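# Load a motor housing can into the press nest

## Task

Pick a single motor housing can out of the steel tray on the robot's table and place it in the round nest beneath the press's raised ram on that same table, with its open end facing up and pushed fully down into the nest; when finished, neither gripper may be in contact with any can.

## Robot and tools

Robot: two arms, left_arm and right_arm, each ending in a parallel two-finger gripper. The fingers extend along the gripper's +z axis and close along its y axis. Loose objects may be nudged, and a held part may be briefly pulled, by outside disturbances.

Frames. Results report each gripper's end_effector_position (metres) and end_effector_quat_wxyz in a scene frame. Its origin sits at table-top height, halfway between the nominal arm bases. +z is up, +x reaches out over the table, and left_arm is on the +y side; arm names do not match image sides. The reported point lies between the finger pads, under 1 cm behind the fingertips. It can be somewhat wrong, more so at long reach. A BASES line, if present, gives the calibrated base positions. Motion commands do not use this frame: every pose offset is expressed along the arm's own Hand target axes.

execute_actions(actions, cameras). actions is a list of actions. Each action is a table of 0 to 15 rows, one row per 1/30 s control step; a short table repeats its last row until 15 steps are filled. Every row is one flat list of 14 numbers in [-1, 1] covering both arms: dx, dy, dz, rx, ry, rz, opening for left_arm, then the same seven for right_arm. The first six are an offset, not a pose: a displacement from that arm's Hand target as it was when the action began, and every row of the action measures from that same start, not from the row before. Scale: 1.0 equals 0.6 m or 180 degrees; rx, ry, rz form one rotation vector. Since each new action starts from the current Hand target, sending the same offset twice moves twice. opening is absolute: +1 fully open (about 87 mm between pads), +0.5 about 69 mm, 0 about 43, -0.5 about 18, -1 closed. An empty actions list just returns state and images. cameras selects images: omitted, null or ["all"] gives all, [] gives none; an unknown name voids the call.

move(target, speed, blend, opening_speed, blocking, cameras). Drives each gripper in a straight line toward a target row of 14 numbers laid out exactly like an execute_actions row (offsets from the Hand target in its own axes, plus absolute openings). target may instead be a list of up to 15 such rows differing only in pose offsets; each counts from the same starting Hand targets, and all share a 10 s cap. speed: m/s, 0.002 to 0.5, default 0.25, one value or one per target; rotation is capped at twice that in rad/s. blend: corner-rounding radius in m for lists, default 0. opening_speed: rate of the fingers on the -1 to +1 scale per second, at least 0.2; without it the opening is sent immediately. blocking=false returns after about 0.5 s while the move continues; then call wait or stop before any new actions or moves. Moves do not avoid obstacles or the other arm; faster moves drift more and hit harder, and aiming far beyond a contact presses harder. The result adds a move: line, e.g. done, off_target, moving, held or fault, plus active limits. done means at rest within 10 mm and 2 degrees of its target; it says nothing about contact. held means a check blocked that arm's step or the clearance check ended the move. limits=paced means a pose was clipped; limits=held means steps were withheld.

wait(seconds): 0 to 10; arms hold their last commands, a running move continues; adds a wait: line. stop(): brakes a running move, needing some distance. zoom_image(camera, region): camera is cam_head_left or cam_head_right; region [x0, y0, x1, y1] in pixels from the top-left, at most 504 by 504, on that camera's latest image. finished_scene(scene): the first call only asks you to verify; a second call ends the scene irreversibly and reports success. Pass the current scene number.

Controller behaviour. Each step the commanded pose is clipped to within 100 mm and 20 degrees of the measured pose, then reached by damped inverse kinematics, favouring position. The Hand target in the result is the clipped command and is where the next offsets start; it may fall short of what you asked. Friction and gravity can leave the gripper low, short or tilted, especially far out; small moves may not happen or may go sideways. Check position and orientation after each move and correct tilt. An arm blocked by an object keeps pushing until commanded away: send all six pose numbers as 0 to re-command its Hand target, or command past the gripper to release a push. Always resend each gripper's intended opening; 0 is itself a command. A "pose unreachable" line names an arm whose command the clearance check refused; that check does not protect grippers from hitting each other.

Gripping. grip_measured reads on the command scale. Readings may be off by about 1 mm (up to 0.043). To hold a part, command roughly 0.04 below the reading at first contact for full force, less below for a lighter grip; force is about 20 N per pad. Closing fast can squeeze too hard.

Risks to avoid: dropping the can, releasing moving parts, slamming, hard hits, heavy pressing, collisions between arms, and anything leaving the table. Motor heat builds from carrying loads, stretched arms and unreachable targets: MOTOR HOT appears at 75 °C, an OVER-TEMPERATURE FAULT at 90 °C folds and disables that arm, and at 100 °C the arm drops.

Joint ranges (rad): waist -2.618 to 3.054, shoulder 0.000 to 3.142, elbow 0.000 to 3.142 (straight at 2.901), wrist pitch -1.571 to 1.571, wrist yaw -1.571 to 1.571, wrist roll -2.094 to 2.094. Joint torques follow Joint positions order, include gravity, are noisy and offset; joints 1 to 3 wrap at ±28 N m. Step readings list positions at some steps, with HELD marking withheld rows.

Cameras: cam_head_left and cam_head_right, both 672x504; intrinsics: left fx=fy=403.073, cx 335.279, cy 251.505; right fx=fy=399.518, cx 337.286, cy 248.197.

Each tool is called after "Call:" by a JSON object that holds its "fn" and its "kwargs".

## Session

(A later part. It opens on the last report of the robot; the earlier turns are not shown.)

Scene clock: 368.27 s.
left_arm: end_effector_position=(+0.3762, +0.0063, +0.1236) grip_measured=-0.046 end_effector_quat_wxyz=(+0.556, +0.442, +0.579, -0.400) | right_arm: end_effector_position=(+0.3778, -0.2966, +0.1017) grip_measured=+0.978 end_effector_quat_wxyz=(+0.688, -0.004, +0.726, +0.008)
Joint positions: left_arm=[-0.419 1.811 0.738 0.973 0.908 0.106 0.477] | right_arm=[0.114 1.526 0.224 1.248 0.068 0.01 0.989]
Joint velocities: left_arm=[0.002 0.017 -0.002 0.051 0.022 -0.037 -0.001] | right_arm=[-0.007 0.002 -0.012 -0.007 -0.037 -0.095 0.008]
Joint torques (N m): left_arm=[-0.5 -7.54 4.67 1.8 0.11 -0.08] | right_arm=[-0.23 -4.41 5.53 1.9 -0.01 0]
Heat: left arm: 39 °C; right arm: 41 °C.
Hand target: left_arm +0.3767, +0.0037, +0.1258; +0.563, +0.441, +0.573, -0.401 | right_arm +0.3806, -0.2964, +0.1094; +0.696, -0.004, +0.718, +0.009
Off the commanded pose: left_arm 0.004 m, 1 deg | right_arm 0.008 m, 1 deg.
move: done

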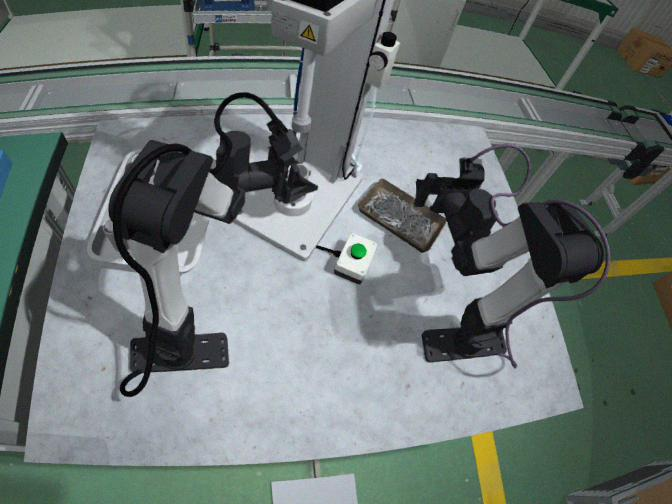

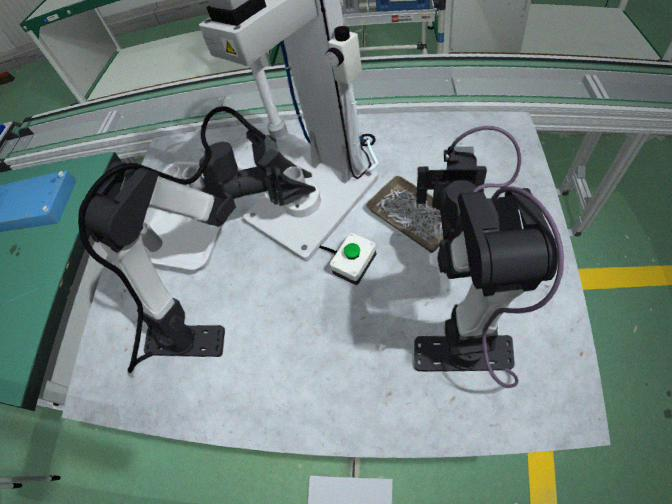

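Call:
{"fn": "move", "kwargs": {"target": [[0.003,0.0145,0.002,0,0,0,-0.25,0,0,0,0,0,0,1],[0.026,0.0125,0.002,0,0,0,-0.25,0,0,0,0,0,0,1]], "speed": 0.02, "cameras": ["cam_head_left","cam_head_right"]}}

Call:
{"fn": "zoom_image", "kwargs": {"camera": "cam_head_right", "region": [275, 165, 325, 220]}}

Call:
{"fn": "zoom_image", "kwargs": {"camera": "cam_head_left", "region": [270, 160, 320, 215]}}

Scene clock: 375.67 s.
left_arm: end_effector_position=(+0.3794, +0.0040, +0.1113) grip_measured=-0.046 end_effector_quat_wxyz=(+0.559, +0.444, +0.573, -0.402) | right_arm: end_effector_position=(+0.3778, -0.2966, +0.1017) grip_measured=+0.978 end_effector_quat_wxyz=(+0.688, -0.004, +0.726, +0.008)
Joint positions: left_arm=[-0.419 1.877 0.738 1.055 0.915 0.102 0.477] | right_arm=[0.114 1.526 0.224 1.248 0.068 0.01 0.989]
Joint velocities: left_arm=[-0.007 0.002 -0.017 0.007 0.022 -0.007 0.001] | right_arm=[0.002 -0.002 -0.012 0.051 -0.007 -0.081 0.003]
Joint torques (N m): left_arm=[0.77 -6.89 5.12 1.58 0.17 0] | right_arm=[-0.21 -4.42 5.53 1.9 -0.01 -0.01]
Heat: left arm: 39 °C; right arm: 41 °C.
Hand target: left_arm +0.3844, +0.0059, +0.1100; +0.563, +0.441, +0.573, -0.401 | right_arm +0.3806, -0.2964, +0.1094; +0.696, -0.004, +0.718, +0.009
Off the commanded pose: left_arm 0.005 m, 1 deg | right_arm 0.008 m, 1 deg.
move: done

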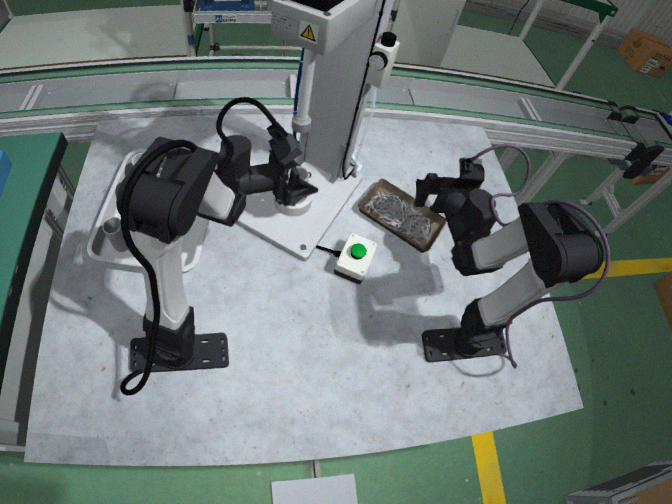

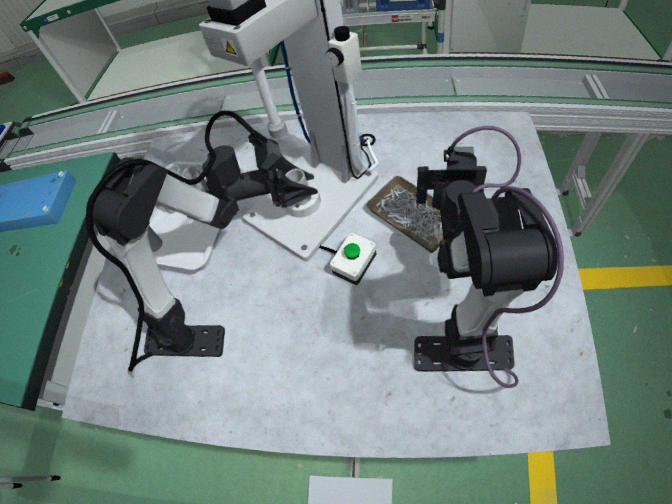

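Scaled by 9.164.

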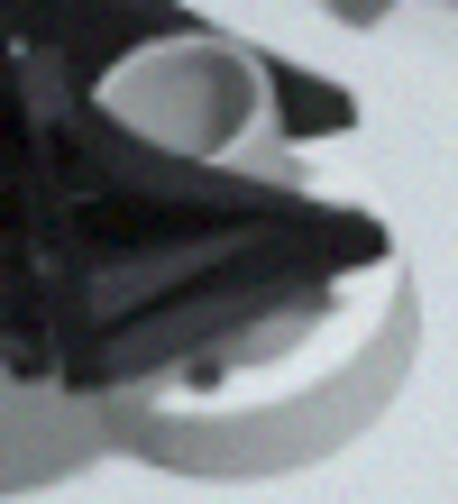

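Scaled by 9.164.

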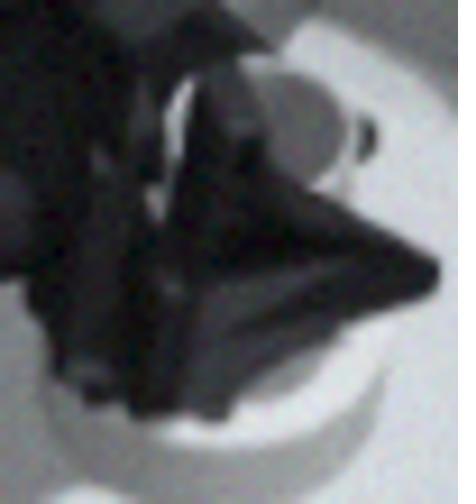

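Call:
{"fn": "move", "kwargs": {"target": [0.0,0.010,-0.004,0,0,0,-0.25,0,0,0,0,0,0,1], "speed": 0.01, "cameras": []}}

Call:
{"fn": "move", "kwargs": {"target": [0.003,0.004,-0.002,0,0,0,-0.25,0,0,0,0,0,0,1], "speed": 0.01, "cameras": ["cam_head_left","cam_head_right"]}}

Call:
{"fn": "zoom_image", "kwargs": {"camera": "cam_head_right", "region": [275, 165, 325, 220]}}

Call:
{"fn": "zoom_image", "kwargs": {"camera": "cam_head_left", "region": [270, 160, 320, 215]}}

Scene clock: 380.93 s.
left_arm: end_effector_position=(+0.3805, +0.0071, +0.1112) grip_measured=-0.046 end_effector_quat_wxyz=(+0.559, +0.446, +0.570, -0.405) | right_arm: end_effector_position=(+0.3778, -0.2966, +0.1017) grip_measured=+0.978 end_effector_quat_wxyz=(+0.688, -0.004, +0.726, +0.008)
Joint positions: left_arm=[-0.406 1.882 0.741 1.062 0.936 0.101 0.477] | right_arm=[0.114 1.526 0.224 1.248 0.068 0.01 0.989]
Joint velocities: left_arm=[0.012 -0.017 -0.002 0.051 -0.007 -0.037 -0.011] | right_arm=[0.007 -0.007 0.002 -0.066 0.051 -0.007 -0.003]
Joint torques (N m): left_arm=[1.17 -6.78 6.13 1.38 0.12 0.08] | right_arm=[-0.21 -4.42 5.53 1.9 -0.01 0]
Heat: left arm: 39 °C; right arm: 41 °C.
Hand target: left_arm +0.3894, +0.0099, +0.1102; +0.563, +0.441, +0.573, -0.400 | right_arm +0.3806, -0.2964, +0.1094; +0.696, -0.004, +0.718, +0.009
Off the commanded pose: left_arm 0.009 m, 1 deg | right_arm 0.008 m, 1 deg.
move: done
No camera images: "cameras" was empty.

Scene clock: 381.70 s.
left_arm: end_effector_position=(+0.3809, +0.0083, +0.1111) grip_measured=-0.046 end_effector_quat_wxyz=(+0.558, +0.447, +0.568, -0.408) | right_arm: end_effector_position=(+0.3778, -0.2966, +0.1017) grip_measured=+0.978 end_effector_quat_wxyz=(+0.688, -0.004, +0.726, +0.008)
Joint positions: left_arm=[-0.399 1.888 0.745 1.065 0.951 0.098 0.477] | right_arm=[0.114 1.526 0.224 1.248 0.068 0.01 0.989]
Joint velocities: left_arm=[-0.007 -0.012 0.007 -0.051 -0.066 0.037 0.001] | right_arm=[0.002 0.002 -0.022 0.037 -0.066 -0.11 0.008]
Joint torques (N m): left_arm=[1.26 -6.39 5.93 1.41 0.02 0.08] | right_arm=[-0.23 -4.41 5.53 1.9 -0.01 0]
Heat: left arm: 39 °C; right arm: 41 °C.
Hand target: left_arm +0.3915, +0.0120, +0.1086; +0.563, +0.441, +0.573, -0.400 | right_arm +0.3806, -0.2964, +0.1094; +0.696, -0.004, +0.718, +0.009
Off the commanded pose: left_arm 0.011 m, 1 deg | right_arm 0.008 m, 1 deg.
move: off_target (left_arm)

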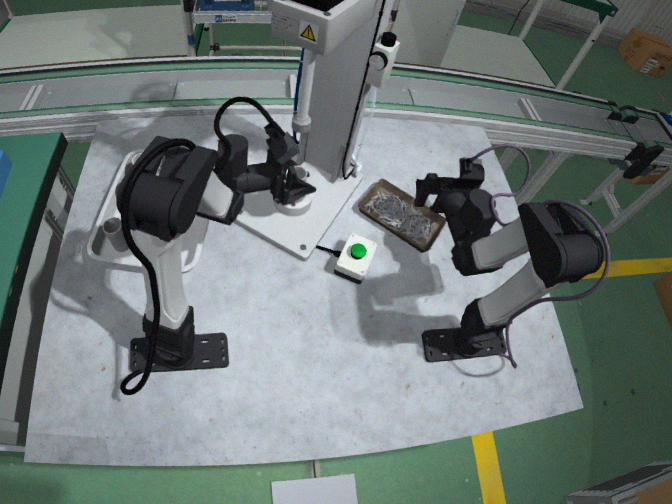

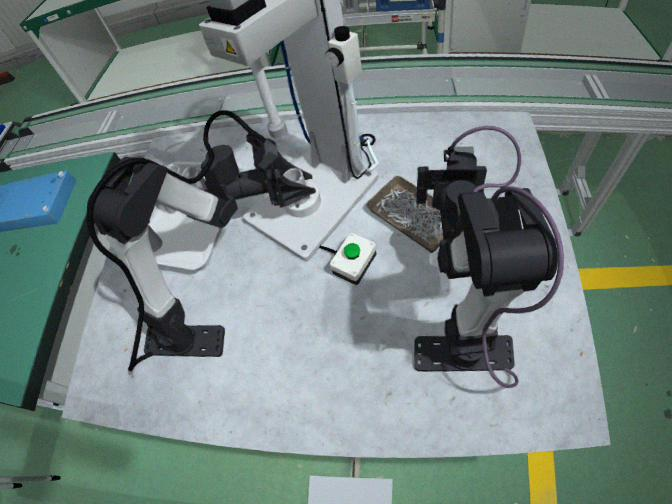

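Scaled by 9.164.

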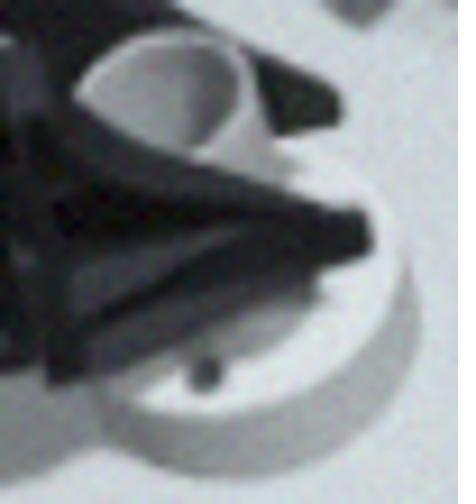

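Scaled by 9.164.

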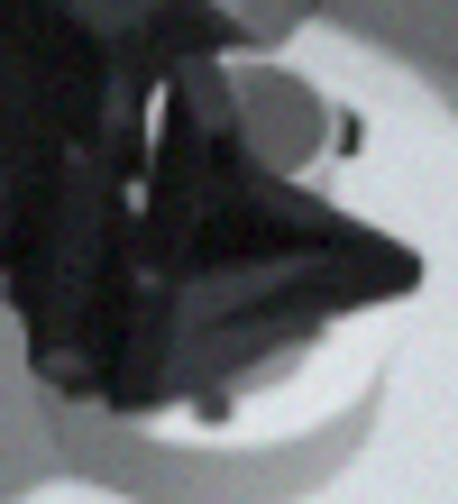

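Call:
{"fn": "move", "kwargs": {"target": [0.022,-0.013,0.001,0,0,0,-0.25,0,0,0,0,0,0,1], "speed": 0.02, "cameras": ["cam_head_left","cam_head_right"]}}

Call:
{"fn": "zoom_image", "kwargs": {"camera": "cam_head_right", "region": [275, 165, 325, 220]}}

Call:
{"fn": "zoom_image", "kwargs": {"camera": "cam_head_left", "region": [270, 160, 320, 215]}}

Scene clock: 387.67 s.
left_arm: end_effector_position=(+0.3824, +0.0070, +0.1122) grip_measured=-0.047 end_effector_quat_wxyz=(+0.572, +0.452, +0.551, -0.406) | right_arm: end_effector_position=(+0.3778, -0.2966, +0.1017) grip_measured=+0.978 end_effector_quat_wxyz=(+0.688, -0.004, +0.726, +0.008)
Joint positions: left_arm=[-0.399 1.916 0.74 1.147 0.957 0.093 0.477] | right_arm=[0.114 1.526 0.224 1.248 0.068 0.01 0.989]
Joint velocities: left_arm=[-0.002 0.017 -0.022 0.022 -0.066 0.007 -0.001] | right_arm=[-0.007 -0.007 -0.002 -0.066 0.007 -0.022 -0.008]
Joint torques (N m): left_arm=[0.12 -6.16 3.19 1.3 -0.13 0.12] | right_arm=[-0.23 -4.41 5.53 1.9 -0.01 0]
Heat: left arm: 39 °C; right arm: 41 °C.
Hand target: left_arm +0.3843, +0.0099, +0.0952; +0.563, +0.441, +0.573, -0.400 | right_arm +0.3806, -0.2964, +0.1094; +0.696, -0.004, +0.718, +0.009
Off the commanded pose: left_arm 0.018 m, 3 deg | right_arm 0.008 m, 1 deg.
move: off_target (left_arm)

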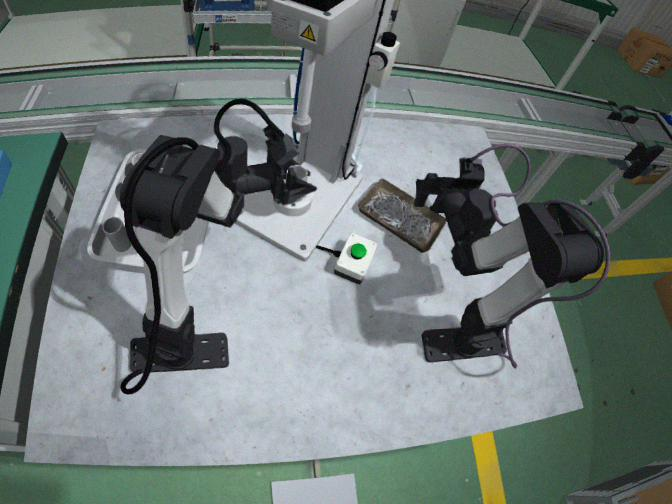

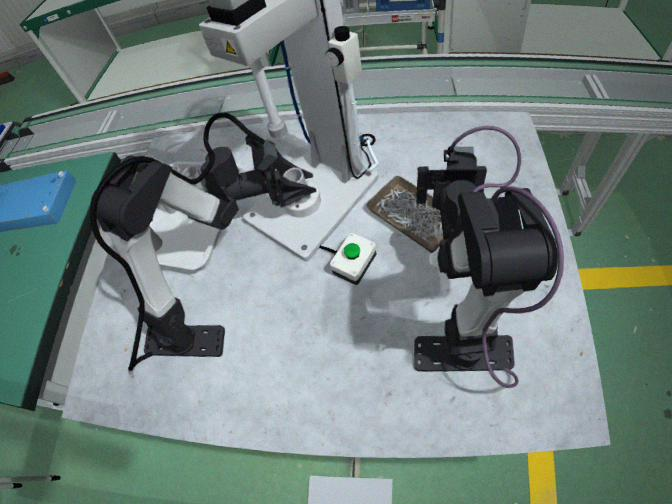

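Scaled by 9.164.

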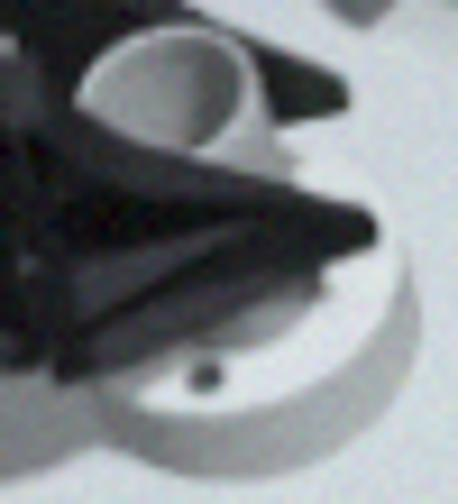

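Scaled by 9.164.

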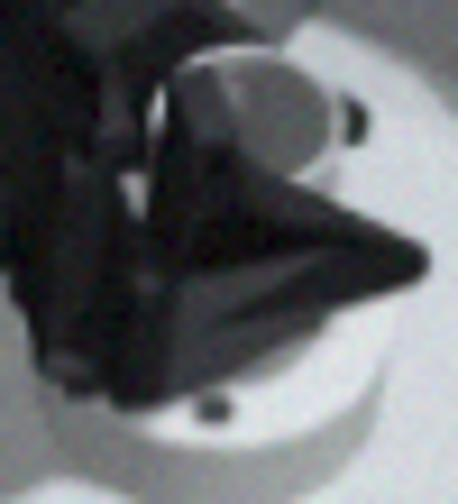

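Call:
{"fn": "move", "kwargs": {"target": [-0.008,0,0,0,0.018,-0.003,-0.25,0,0,0,0,0,0,1], "speed": 0.02, "cameras": ["cam_head_left","cam_head_right"]}}

Call:
{"fn": "zoom_image", "kwargs": {"camera": "cam_head_right", "region": [275, 165, 325, 220]}}

Call:
{"fn": "zoom_image", "kwargs": {"camera": "cam_head_left", "region": [270, 160, 320, 215]}}

Scene clock: 393.90 s.
left_arm: end_effector_position=(+0.3835, +0.0062, +0.1098) grip_measured=-0.047 end_effector_quat_wxyz=(+0.559, +0.454, +0.568, -0.399) | right_arm: end_effector_position=(+0.3778, -0.2966, +0.1017) grip_measured=+0.978 end_effector_quat_wxyz=(+0.688, -0.004, +0.726, +0.008)
Joint positions: left_arm=[-0.407 1.887 0.757 1.033 0.938 0.132 0.477] | right_arm=[0.114 1.526 0.224 1.248 0.068 0.01 0.989]
Joint velocities: left_arm=[-0.017 -0.002 0.027 0.022 -0.007 -0.007 -0.001] | right_arm=[-0.002 0.002 -0.012 0.081 0.007 -0.051 -0.024]
Joint torques (N m): left_arm=[0.09 -9.63 4.49 0.66 -0.07 0.31] | right_arm=[-0.21 -4.41 5.53 1.9 -0.01 0]
Heat: left arm: 38 °C; right arm: 41 °C.
Hand target: left_arm +0.3845, +0.0094, +0.1001; +0.545, +0.449, +0.591, -0.391 | right_arm +0.3806, -0.2964, +0.1094; +0.696, -0.004, +0.718, +0.009
Off the commanded pose: left_arm 0.010 m, 3 deg | right_arm 0.008 m, 1 deg.
move: off_target (left_arm)

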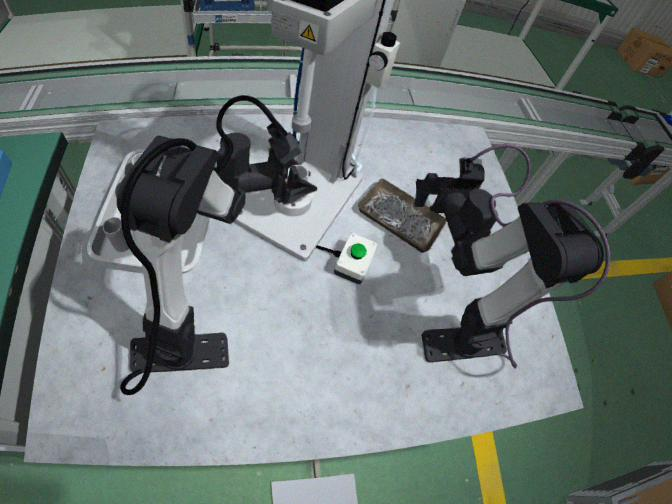

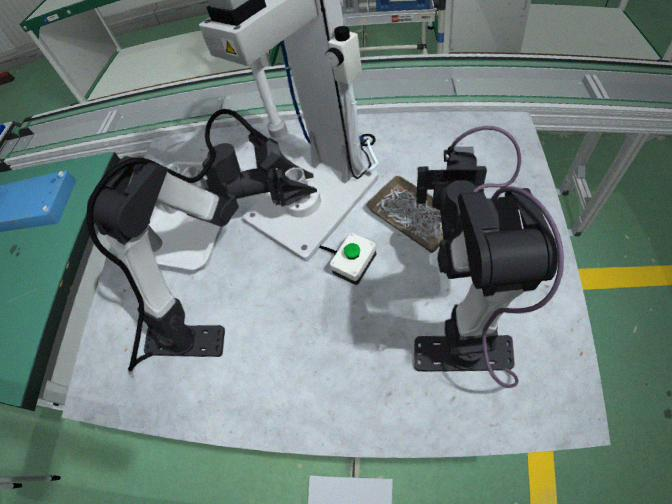

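Scaled by 9.164.

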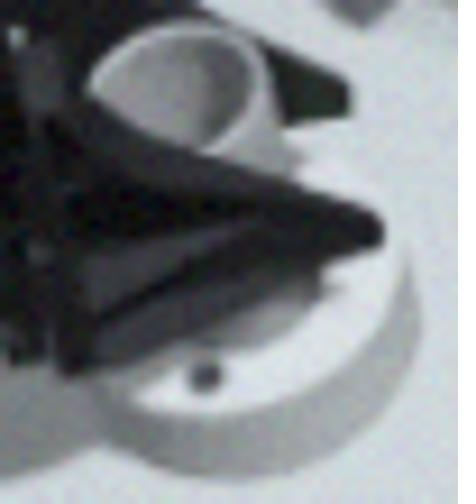

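Scaled by 9.164.

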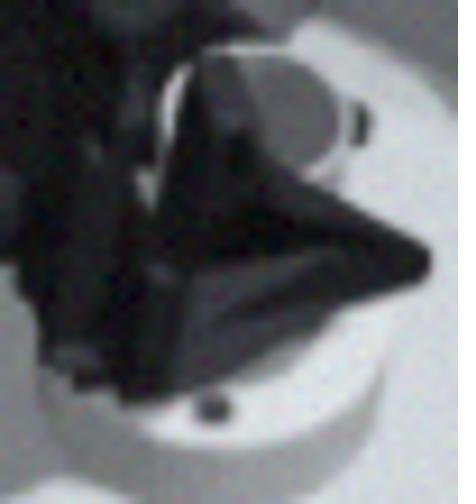

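Call:
{"fn": "move", "kwargs": {"target": [0.0,0.0025,-0.008,0,-0.006,-0.004,-0.25,0,0,0,0,0,0,1], "speed": 0.01, "cameras": []}}

Call:
{"fn": "move", "kwargs": {"target": [0.004,0.0015,-0.005,0,0,0,-0.25,0,0,0,0,0,0,1], "speed": 0.01, "cameras": ["cam_head_left","cam_head_right"]}}

Call:
{"fn": "zoom_image", "kwargs": {"camera": "cam_head_right", "region": [275, 165, 325, 220]}}

Call:
{"fn": "zoom_image", "kwargs": {"camera": "cam_head_left", "region": [270, 160, 320, 215]}}

Scene clock: 400.20 s.
left_arm: end_effector_position=(+0.3838, +0.0065, +0.1104) grip_measured=-0.047 end_effector_quat_wxyz=(+0.559, +0.452, +0.568, -0.400) | right_arm: end_effector_position=(+0.3778, -0.2966, +0.1017) grip_measured=+0.978 end_effector_quat_wxyz=(+0.688, -0.004, +0.726, +0.008)
Joint positions: left_arm=[-0.406 1.886 0.757 1.035 0.938 0.127 0.477] | right_arm=[0.114 1.526 0.224 1.248 0.068 0.01 0.989]
Joint velocities: left_arm=[0.012 -0.007 0.002 0.022 -0.007 -0.007 -0.006] | right_arm=[-0.007 0.002 0.002 -0.051 -0.022 0.007 0.008]
Joint torques (N m): left_arm=[1.42 -8.9 3.52 1.08 0.11 0.04] | right_arm=[-0.21 -4.41 5.53 1.9 -0.01 0]
Heat: left arm: 38 °C; right arm: 41 °C.
Hand target: left_arm +0.3845, +0.0145, +0.1007; +0.548, +0.442, +0.588, -0.398 | right_arm +0.3806, -0.2964, +0.1094; +0.696, -0.004, +0.718, +0.009
Off the commanded pose: left_arm 0.013 m, 3 deg | right_arm 0.008 m, 1 deg.
move: off_target (left_arm)
No camera images: "cameras" was empty.

Scene clock: 400.90 s.
left_arm: end_effector_position=(+0.3848, +0.0095, +0.1106) grip_measured=-0.047 end_effector_quat_wxyz=(+0.559, +0.452, +0.569, -0.401) | right_arm: end_effector_position=(+0.3778, -0.2966, +0.1017) grip_measured=+0.978 end_effector_quat_wxyz=(+0.688, -0.004, +0.726, +0.008)
Joint positions: left_arm=[-0.396 1.886 0.757 1.035 0.948 0.125 0.477] | right_arm=[0.114 1.526 0.224 1.248 0.068 0.01 0.989]
Joint velocities: left_arm=[0.022 0.007 -0.012 -0.037 -0.007 -0.007 -0.009] | right_arm=[0.007 -0.012 -0.007 0.022 -0.037 -0.037 0.003]
Joint torques (N m): left_arm=[1.46 -8.47 3.02 1.17 0.11 0.11] | right_arm=[-0.23 -4.41 5.53 1.9 -0.01 0]
Heat: left arm: 38 °C; right arm: 41 °C.
Hand target: left_arm +0.3844, +0.0178, +0.0986; +0.548, +0.443, +0.588, -0.398 | right_arm +0.3806, -0.2964, +0.1094; +0.696, -0.004, +0.718, +0.009
Off the commanded pose: left_arm 0.015 m, 3 deg | right_arm 0.008 m, 1 deg.
move: off_target (left_arm)

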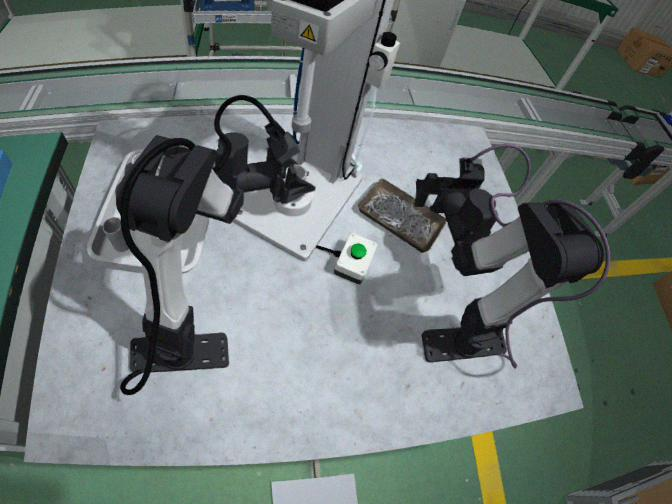

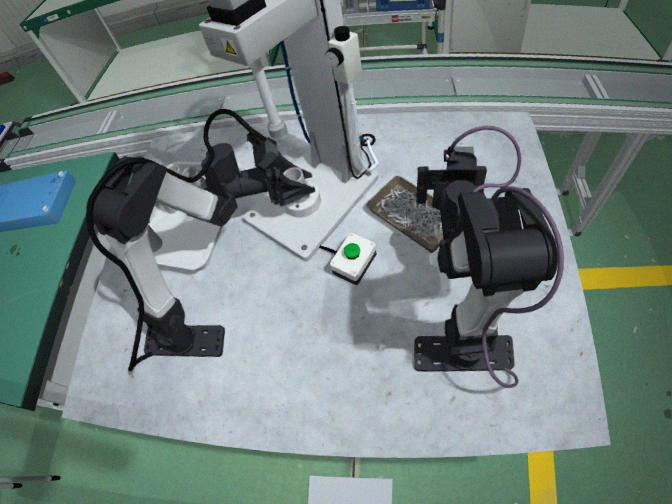

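Scaled by 9.164.

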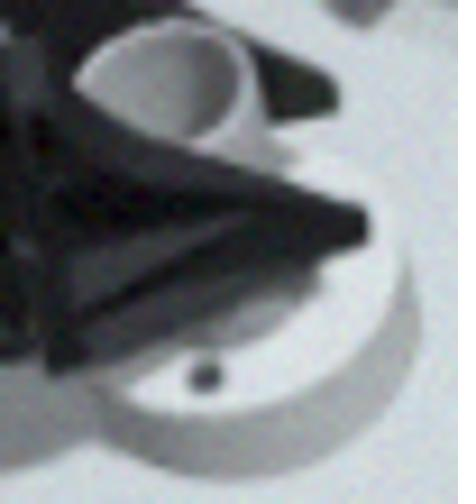

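Scaled by 9.164.

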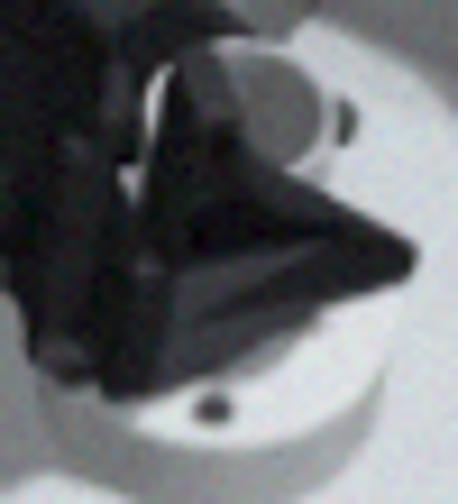

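Call:
{"fn": "move", "kwargs": {"target": [-0.016,-0.006,0.01,0,0.004,-0.005,-0.05,0,0,0,0,0,0,1], "speed": 0.02, "opening_speed": 0.2, "cameras": ["cam_head_left","cam_head_right"]}}

Call:
{"fn": "zoom_image", "kwargs": {"camera": "cam_head_right", "region": [275, 165, 325, 220]}}

Call:
{"fn": "zoom_image", "kwargs": {"camera": "cam_head_left", "region": [270, 160, 320, 215]}}

Scene clock: 420.37 s.
left_arm: end_effector_position=(+0.3854, +0.0105, +0.1093) grip_measured=-0.047 end_effector_quat_wxyz=(+0.553, +0.444, +0.582, -0.398) | right_arm: end_effector_position=(+0.3778, -0.2966, +0.1017) grip_measured=+0.978 end_effector_quat_wxyz=(+0.688, -0.004, +0.726, +0.008)
Joint positions: left_arm=[-0.398 1.872 0.757 0.997 0.927 0.124 0.477] | right_arm=[0.114 1.526 0.224 1.248 0.068 0.01 0.989]
Joint velocities: left_arm=[-0.032 -0.007 -0.007 -0.022 0.007 0.007 0.006] | right_arm=[0.012 -0.002 -0.012 0.022 -0.022 -0.066 0.003]
Joint torques (N m): left_arm=[-0.42 -10.48 4.78 0.89 0.07 0.04] | right_arm=[-0.23 -4.42 5.53 1.9 -0.01 0]
Heat: left arm: 38 °C; right arm: 41 °C.
Hand target: left_arm +0.3829, +0.0100, +0.1076; +0.541, +0.440, +0.595, -0.400 | right_arm +0.3806, -0.2964, +0.1094; +0.696, -0.004, +0.718, +0.009
Off the commanded pose: left_arm 0.003 m, 2 deg | right_arm 0.008 m, 1 deg.
move: done

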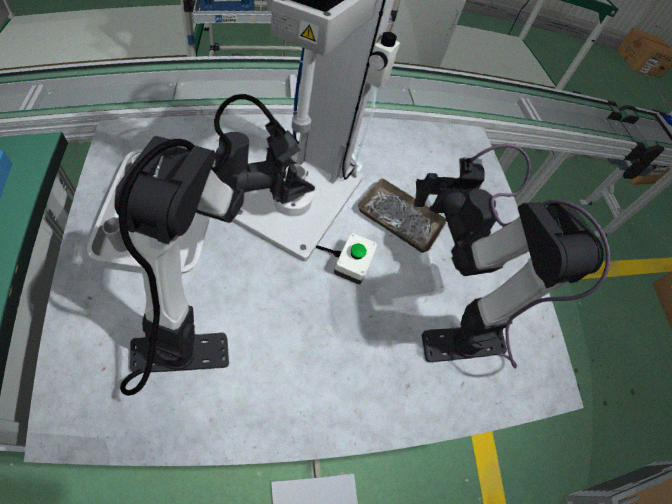

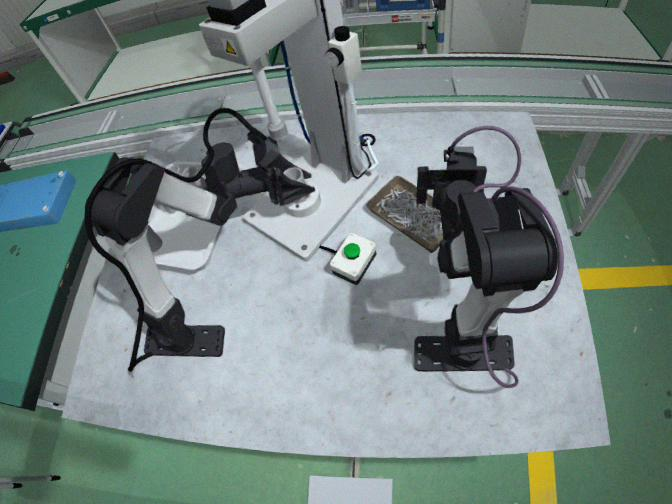

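Scaled by 9.164.

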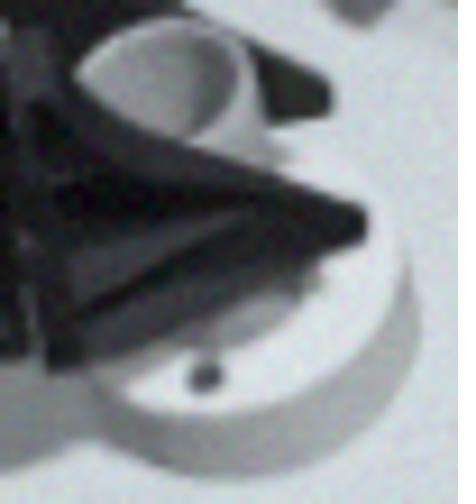

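Scaled by 9.164.

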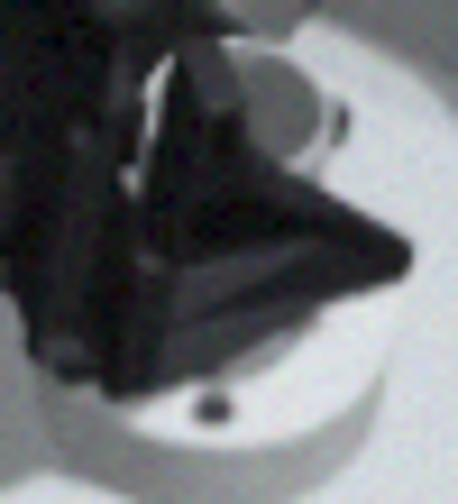

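Call:
{"fn": "move", "kwargs": {"target": [0.002,-0.008,0.004,0,-0.005,0,-0.04,0,0,0,0,0,0,1], "speed": 0.01, "cameras": ["cam_head_left","cam_head_right"]}}

Call:
{"fn": "zoom_image", "kwargs": {"camera": "cam_head_right", "region": [275, 165, 325, 220]}}

Call:
{"fn": "zoom_image", "kwargs": {"camera": "cam_head_left", "region": [270, 160, 320, 215]}}

Scene clock: 425.93 s.
left_arm: end_effector_position=(+0.3845, +0.0082, +0.1098) grip_measured=-0.040 end_effector_quat_wxyz=(+0.552, +0.440, +0.584, -0.400) | right_arm: end_effector_position=(+0.3778, -0.2966, +0.1017) grip_measured=+0.978 end_effector_quat_wxyz=(+0.688, -0.004, +0.726, +0.008)
Joint positions: left_arm=[-0.406 1.872 0.757 0.999 0.917 0.11 0.48] | right_arm=[0.114 1.526 0.224 1.248 0.068 0.01 0.989]
Joint velocities: left_arm=[-0.012 0.002 -0.002 -0.022 -0.037 -0.022 0.009] | right_arm=[0.002 -0.002 -0.012 0.066 0.007 0.007 -0.008]
Joint torques (N m): left_arm=[-0.91 -9.32 3.33 1.37 0.07 -0.03] | right_arm=[-0.23 -4.42 5.53 1.9 -0.01 0]
Heat: left arm: 39 °C; right arm: 41 °C.
Hand target: left_arm +0.3790, +0.0065, +0.1064; +0.546, +0.437, +0.591, -0.403 | right_arm +0.3806, -0.2964, +0.1094; +0.696, -0.004, +0.718, +0.009
Off the commanded pose: left_arm 0.007 m, 1 deg | right_arm 0.008 m, 1 deg.
move: done

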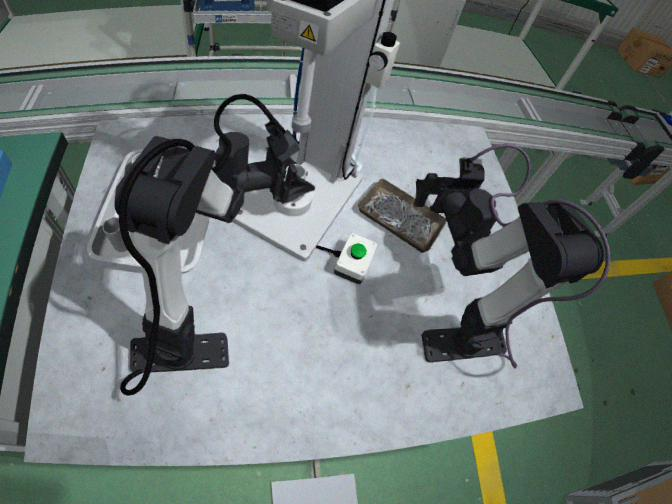

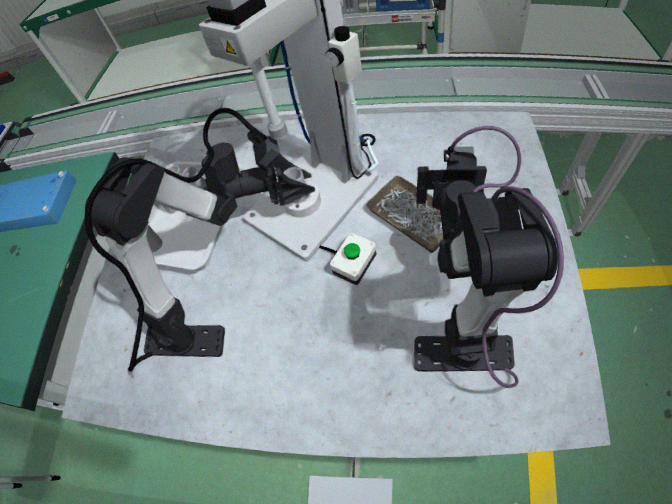

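Scaled by 9.164.

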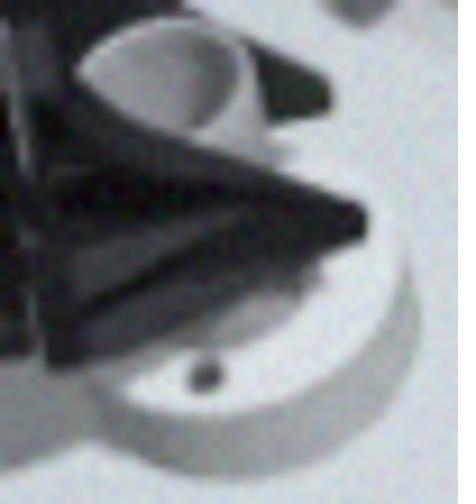

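Scaled by 9.164.

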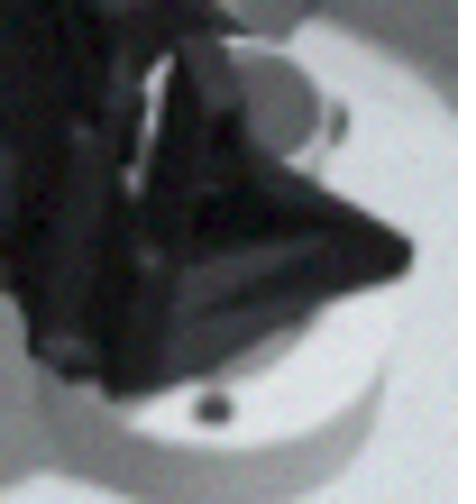

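Call:
{"fn": "execute_actions", "kwargs": {"actions": []}}

Call:
{"fn": "zoom_image", "kwargs": {"camera": "cam_head_right", "region": [275, 165, 325, 220]}}

Call:
{"fn": "zoom_image", "kwargs": {"camera": "cam_head_left", "region": [270, 160, 320, 215]}}

Scene clock: 437.33 s.
left_arm: end_effector_position=(+0.3846, +0.0082, +0.1098) grip_measured=-0.040 end_effector_quat_wxyz=(+0.552, +0.440, +0.584, -0.400) | right_arm: end_effector_position=(+0.3778, -0.2966, +0.1017) grip_measured=+0.978 end_effector_quat_wxyz=(+0.688, -0.004, +0.726, +0.008)
Joint positions: left_arm=[-0.406 1.872 0.757 0.999 0.917 0.109 0.48] | right_arm=[0.114 1.526 0.224 1.248 0.068 0.01 0.989]
Joint velocities: left_arm=[-0.012 -0.002 -0.002 -0.007 0.022 0.022 0.013] | right_arm=[0.002 0.007 -0.002 0.022 -0.007 -0.022 0.013]
Joint torques (N m): left_arm=[-0.85 -9.44 3.29 1.4 0.09 -0.07] | right_arm=[-0.23 -4.42 5.55 1.9 -0.01 0]
Heat: left arm: 40 °C; right arm: 41 °C.
Hand target: left_arm +0.3790, +0.0065, +0.1064; +0.546, +0.437, +0.591, -0.403 | right_arm +0.3806, -0.2964, +0.1094; +0.696, -0.004, +0.718, +0.009
Tool commands: left_gripper/opening=-0.04 right_gripper/opening=+1.0
Off the commanded pose: left_arm 0.007 m, 1 deg | right_arm 0.008 m, 1 deg.

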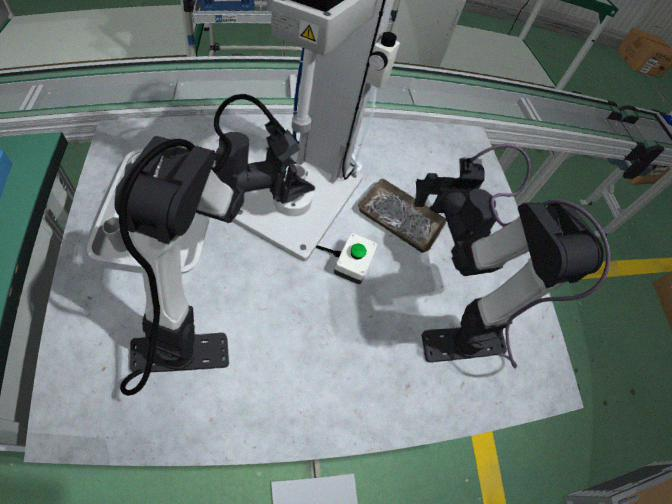

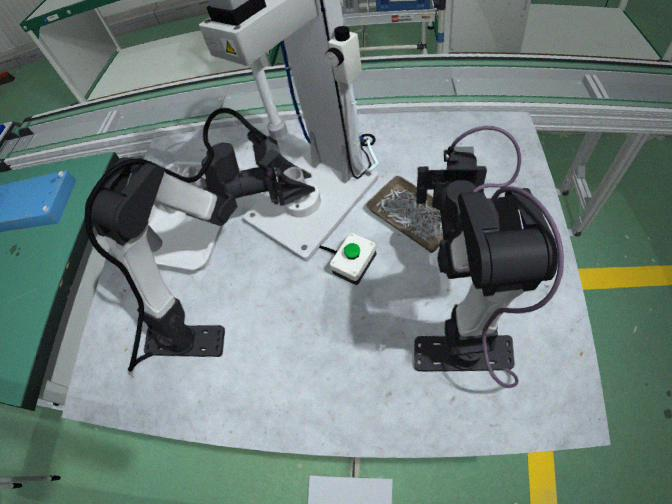

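Scaled by 9.164.

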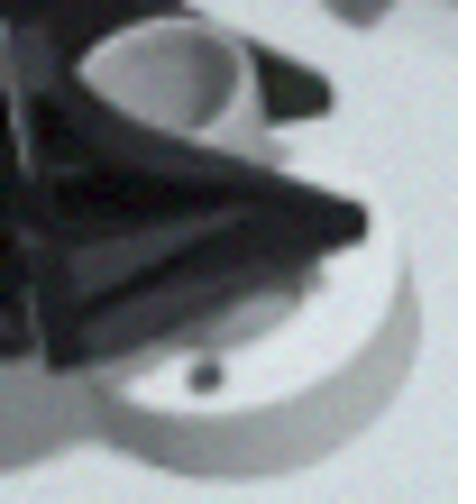

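Scaled by 9.164.

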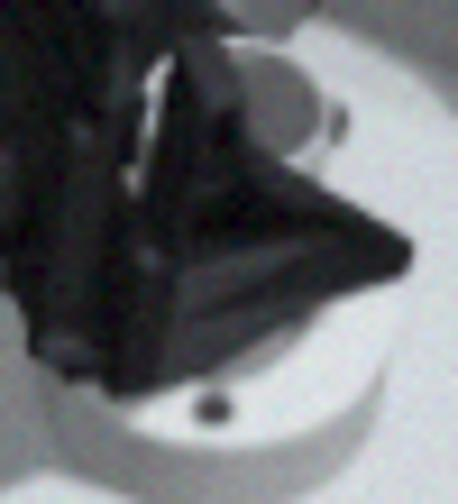

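Call:
{"fn": "move", "kwargs": {"target": [-0.0006,-0.0191,-0.0058,0,0,0,-0.04,0,0,0,0,0,0,1], "speed": 0.01, "cameras": ["cam_head_left","cam_head_right"]}}

Call:
{"fn": "zoom_image", "kwargs": {"camera": "cam_head_right", "region": [275, 165, 325, 220]}}

Call:
{"fn": "zoom_image", "kwargs": {"camera": "cam_head_left", "region": [270, 160, 320, 215]}}

Scene clock: 447.43 s.
left_arm: end_effector_position=(+0.3781, +0.0085, +0.1098) grip_measured=-0.040 end_effector_quat_wxyz=(+0.560, +0.437, +0.584, -0.393) | right_arm: end_effector_position=(+0.3778, -0.2966, +0.1017) grip_measured=+0.978 end_effector_quat_wxyz=(+0.688, -0.004, +0.726, +0.008)
Joint positions: left_arm=[-0.418 1.852 0.715 1.036 0.887 0.109 0.48] | right_arm=[0.114 1.526 0.224 1.248 0.068 0.01 0.989]
Joint velocities: left_arm=[-0.012 -0.012 -0.007 0.081 -0.066 -0.066 0.001] | right_arm=[-0.002 -0.027 -0.012 -0.007 -0.007 0.007 0.008]
Joint torques (N m): left_arm=[-1.02 -10.56 2.84 1.17 0.19 -0.1] | right_arm=[-0.21 -4.41 5.53 1.9 -0.01 0]
Heat: left arm: 41 °C; right arm: 41 °C.
Hand target: left_arm +0.3670, +0.0062, +0.1071; +0.545, +0.436, +0.591, -0.404 | right_arm +0.3806, -0.2964, +0.1094; +0.696, -0.004, +0.718, +0.009
Off the commanded pose: left_arm 0.012 m, 2 deg | right_arm 0.008 m, 1 deg.
move: off_target (left_arm)

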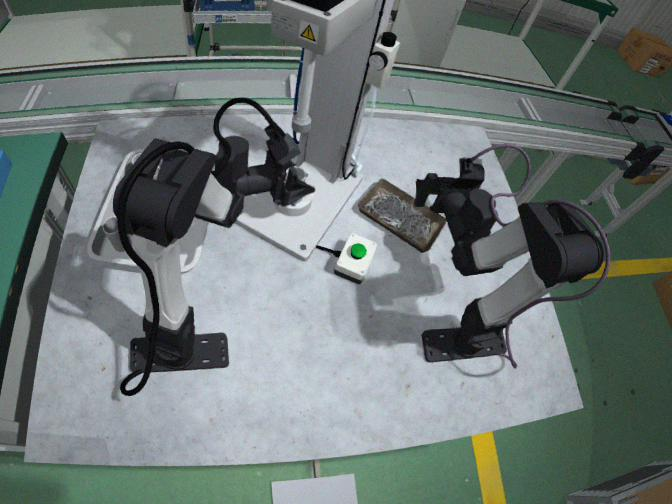

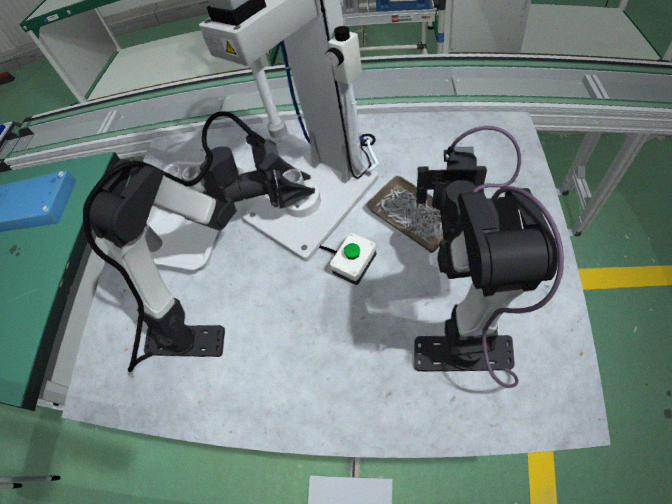

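Scaled by 9.164.

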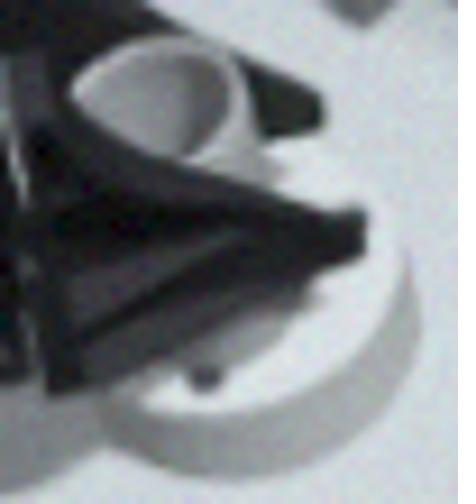

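Scaled by 9.164.

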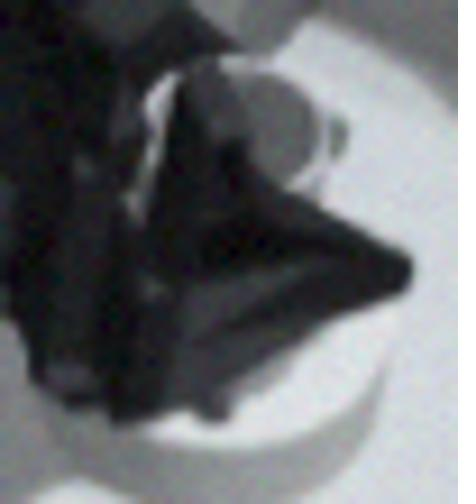

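Call:
{"fn": "move", "kwargs": {"target": [0.0013,0.0415,0.007,0,0,0,-0.04,0,0,0,0,0,0,1], "speed": 0.01, "cameras": ["cam_head_left","cam_head_right"]}}

Call:
{"fn": "zoom_image", "kwargs": {"camera": "cam_head_right", "region": [275, 165, 325, 220]}}

Call:
{"fn": "zoom_image", "kwargs": {"camera": "cam_head_left", "region": [270, 160, 320, 215]}}

Scene clock: 460.83 s.
left_arm: end_effector_position=(+0.3843, +0.0084, +0.1097) grip_measured=-0.040 end_effector_quat_wxyz=(+0.548, +0.442, +0.582, -0.406) | right_arm: end_effector_position=(+0.3778, -0.2966, +0.1017) grip_measured=+0.978 end_effector_quat_wxyz=(+0.688, -0.004, +0.726, +0.008)
Joint positions: left_arm=[-0.401 1.877 0.765 0.996 0.936 0.107 0.48] | right_arm=[0.114 1.526 0.224 1.248 0.068 0.01 0.989]
Joint velocities: left_arm=[0.002 -0.002 0.002 0.007 -0.022 -0.007 0.004] | right_arm=[0.012 -0.002 -0.012 -0.037 0.051 -0.051 -0.013]
Joint torques (N m): left_arm=[0.8 -6.71 6.31 1.23 0.13 0.05] | right_arm=[-0.23 -4.42 5.53 1.9 -0.01 0]
Heat: left arm: 40 °C; right arm: 41 °C.
Hand target: left_arm +0.3920, +0.0099, +0.1055; +0.545, +0.437, +0.591, -0.403 | right_arm +0.3806, -0.2964, +0.1094; +0.696, -0.004, +0.718, +0.009
Off the commanded pose: left_arm 0.009 m, 1 deg | right_arm 0.008 m, 1 deg.
move: done

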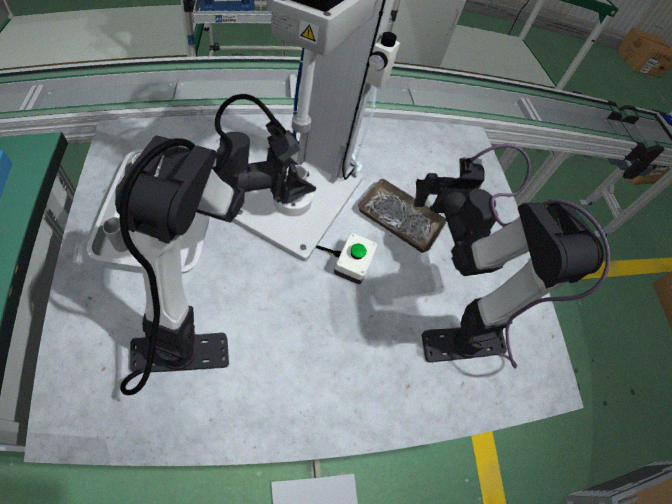

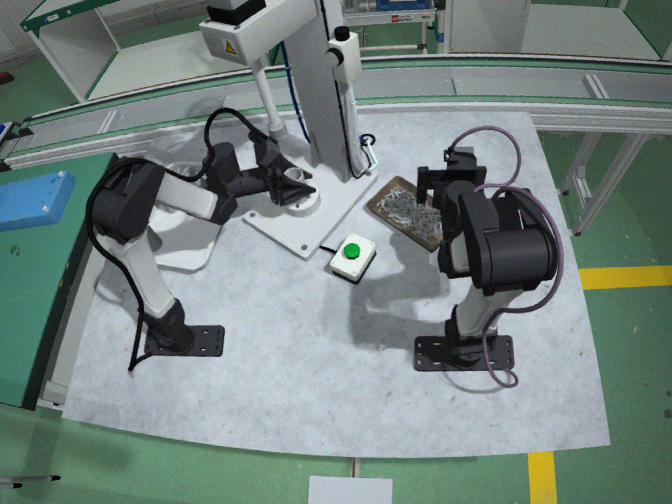

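Scaled by 9.164.

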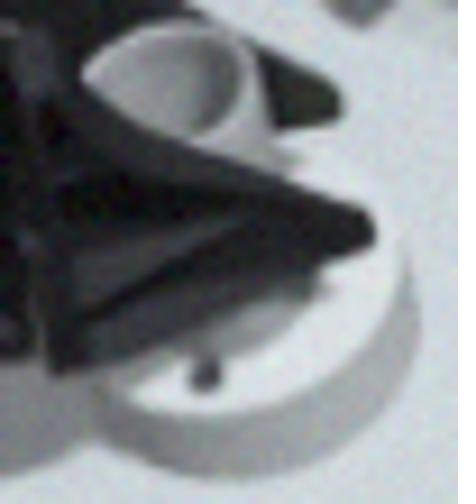

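Scaled by 9.164.

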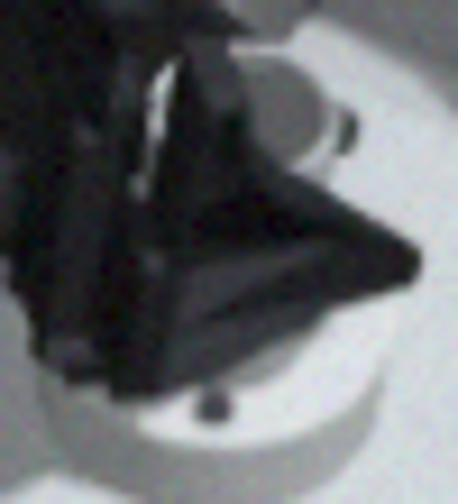

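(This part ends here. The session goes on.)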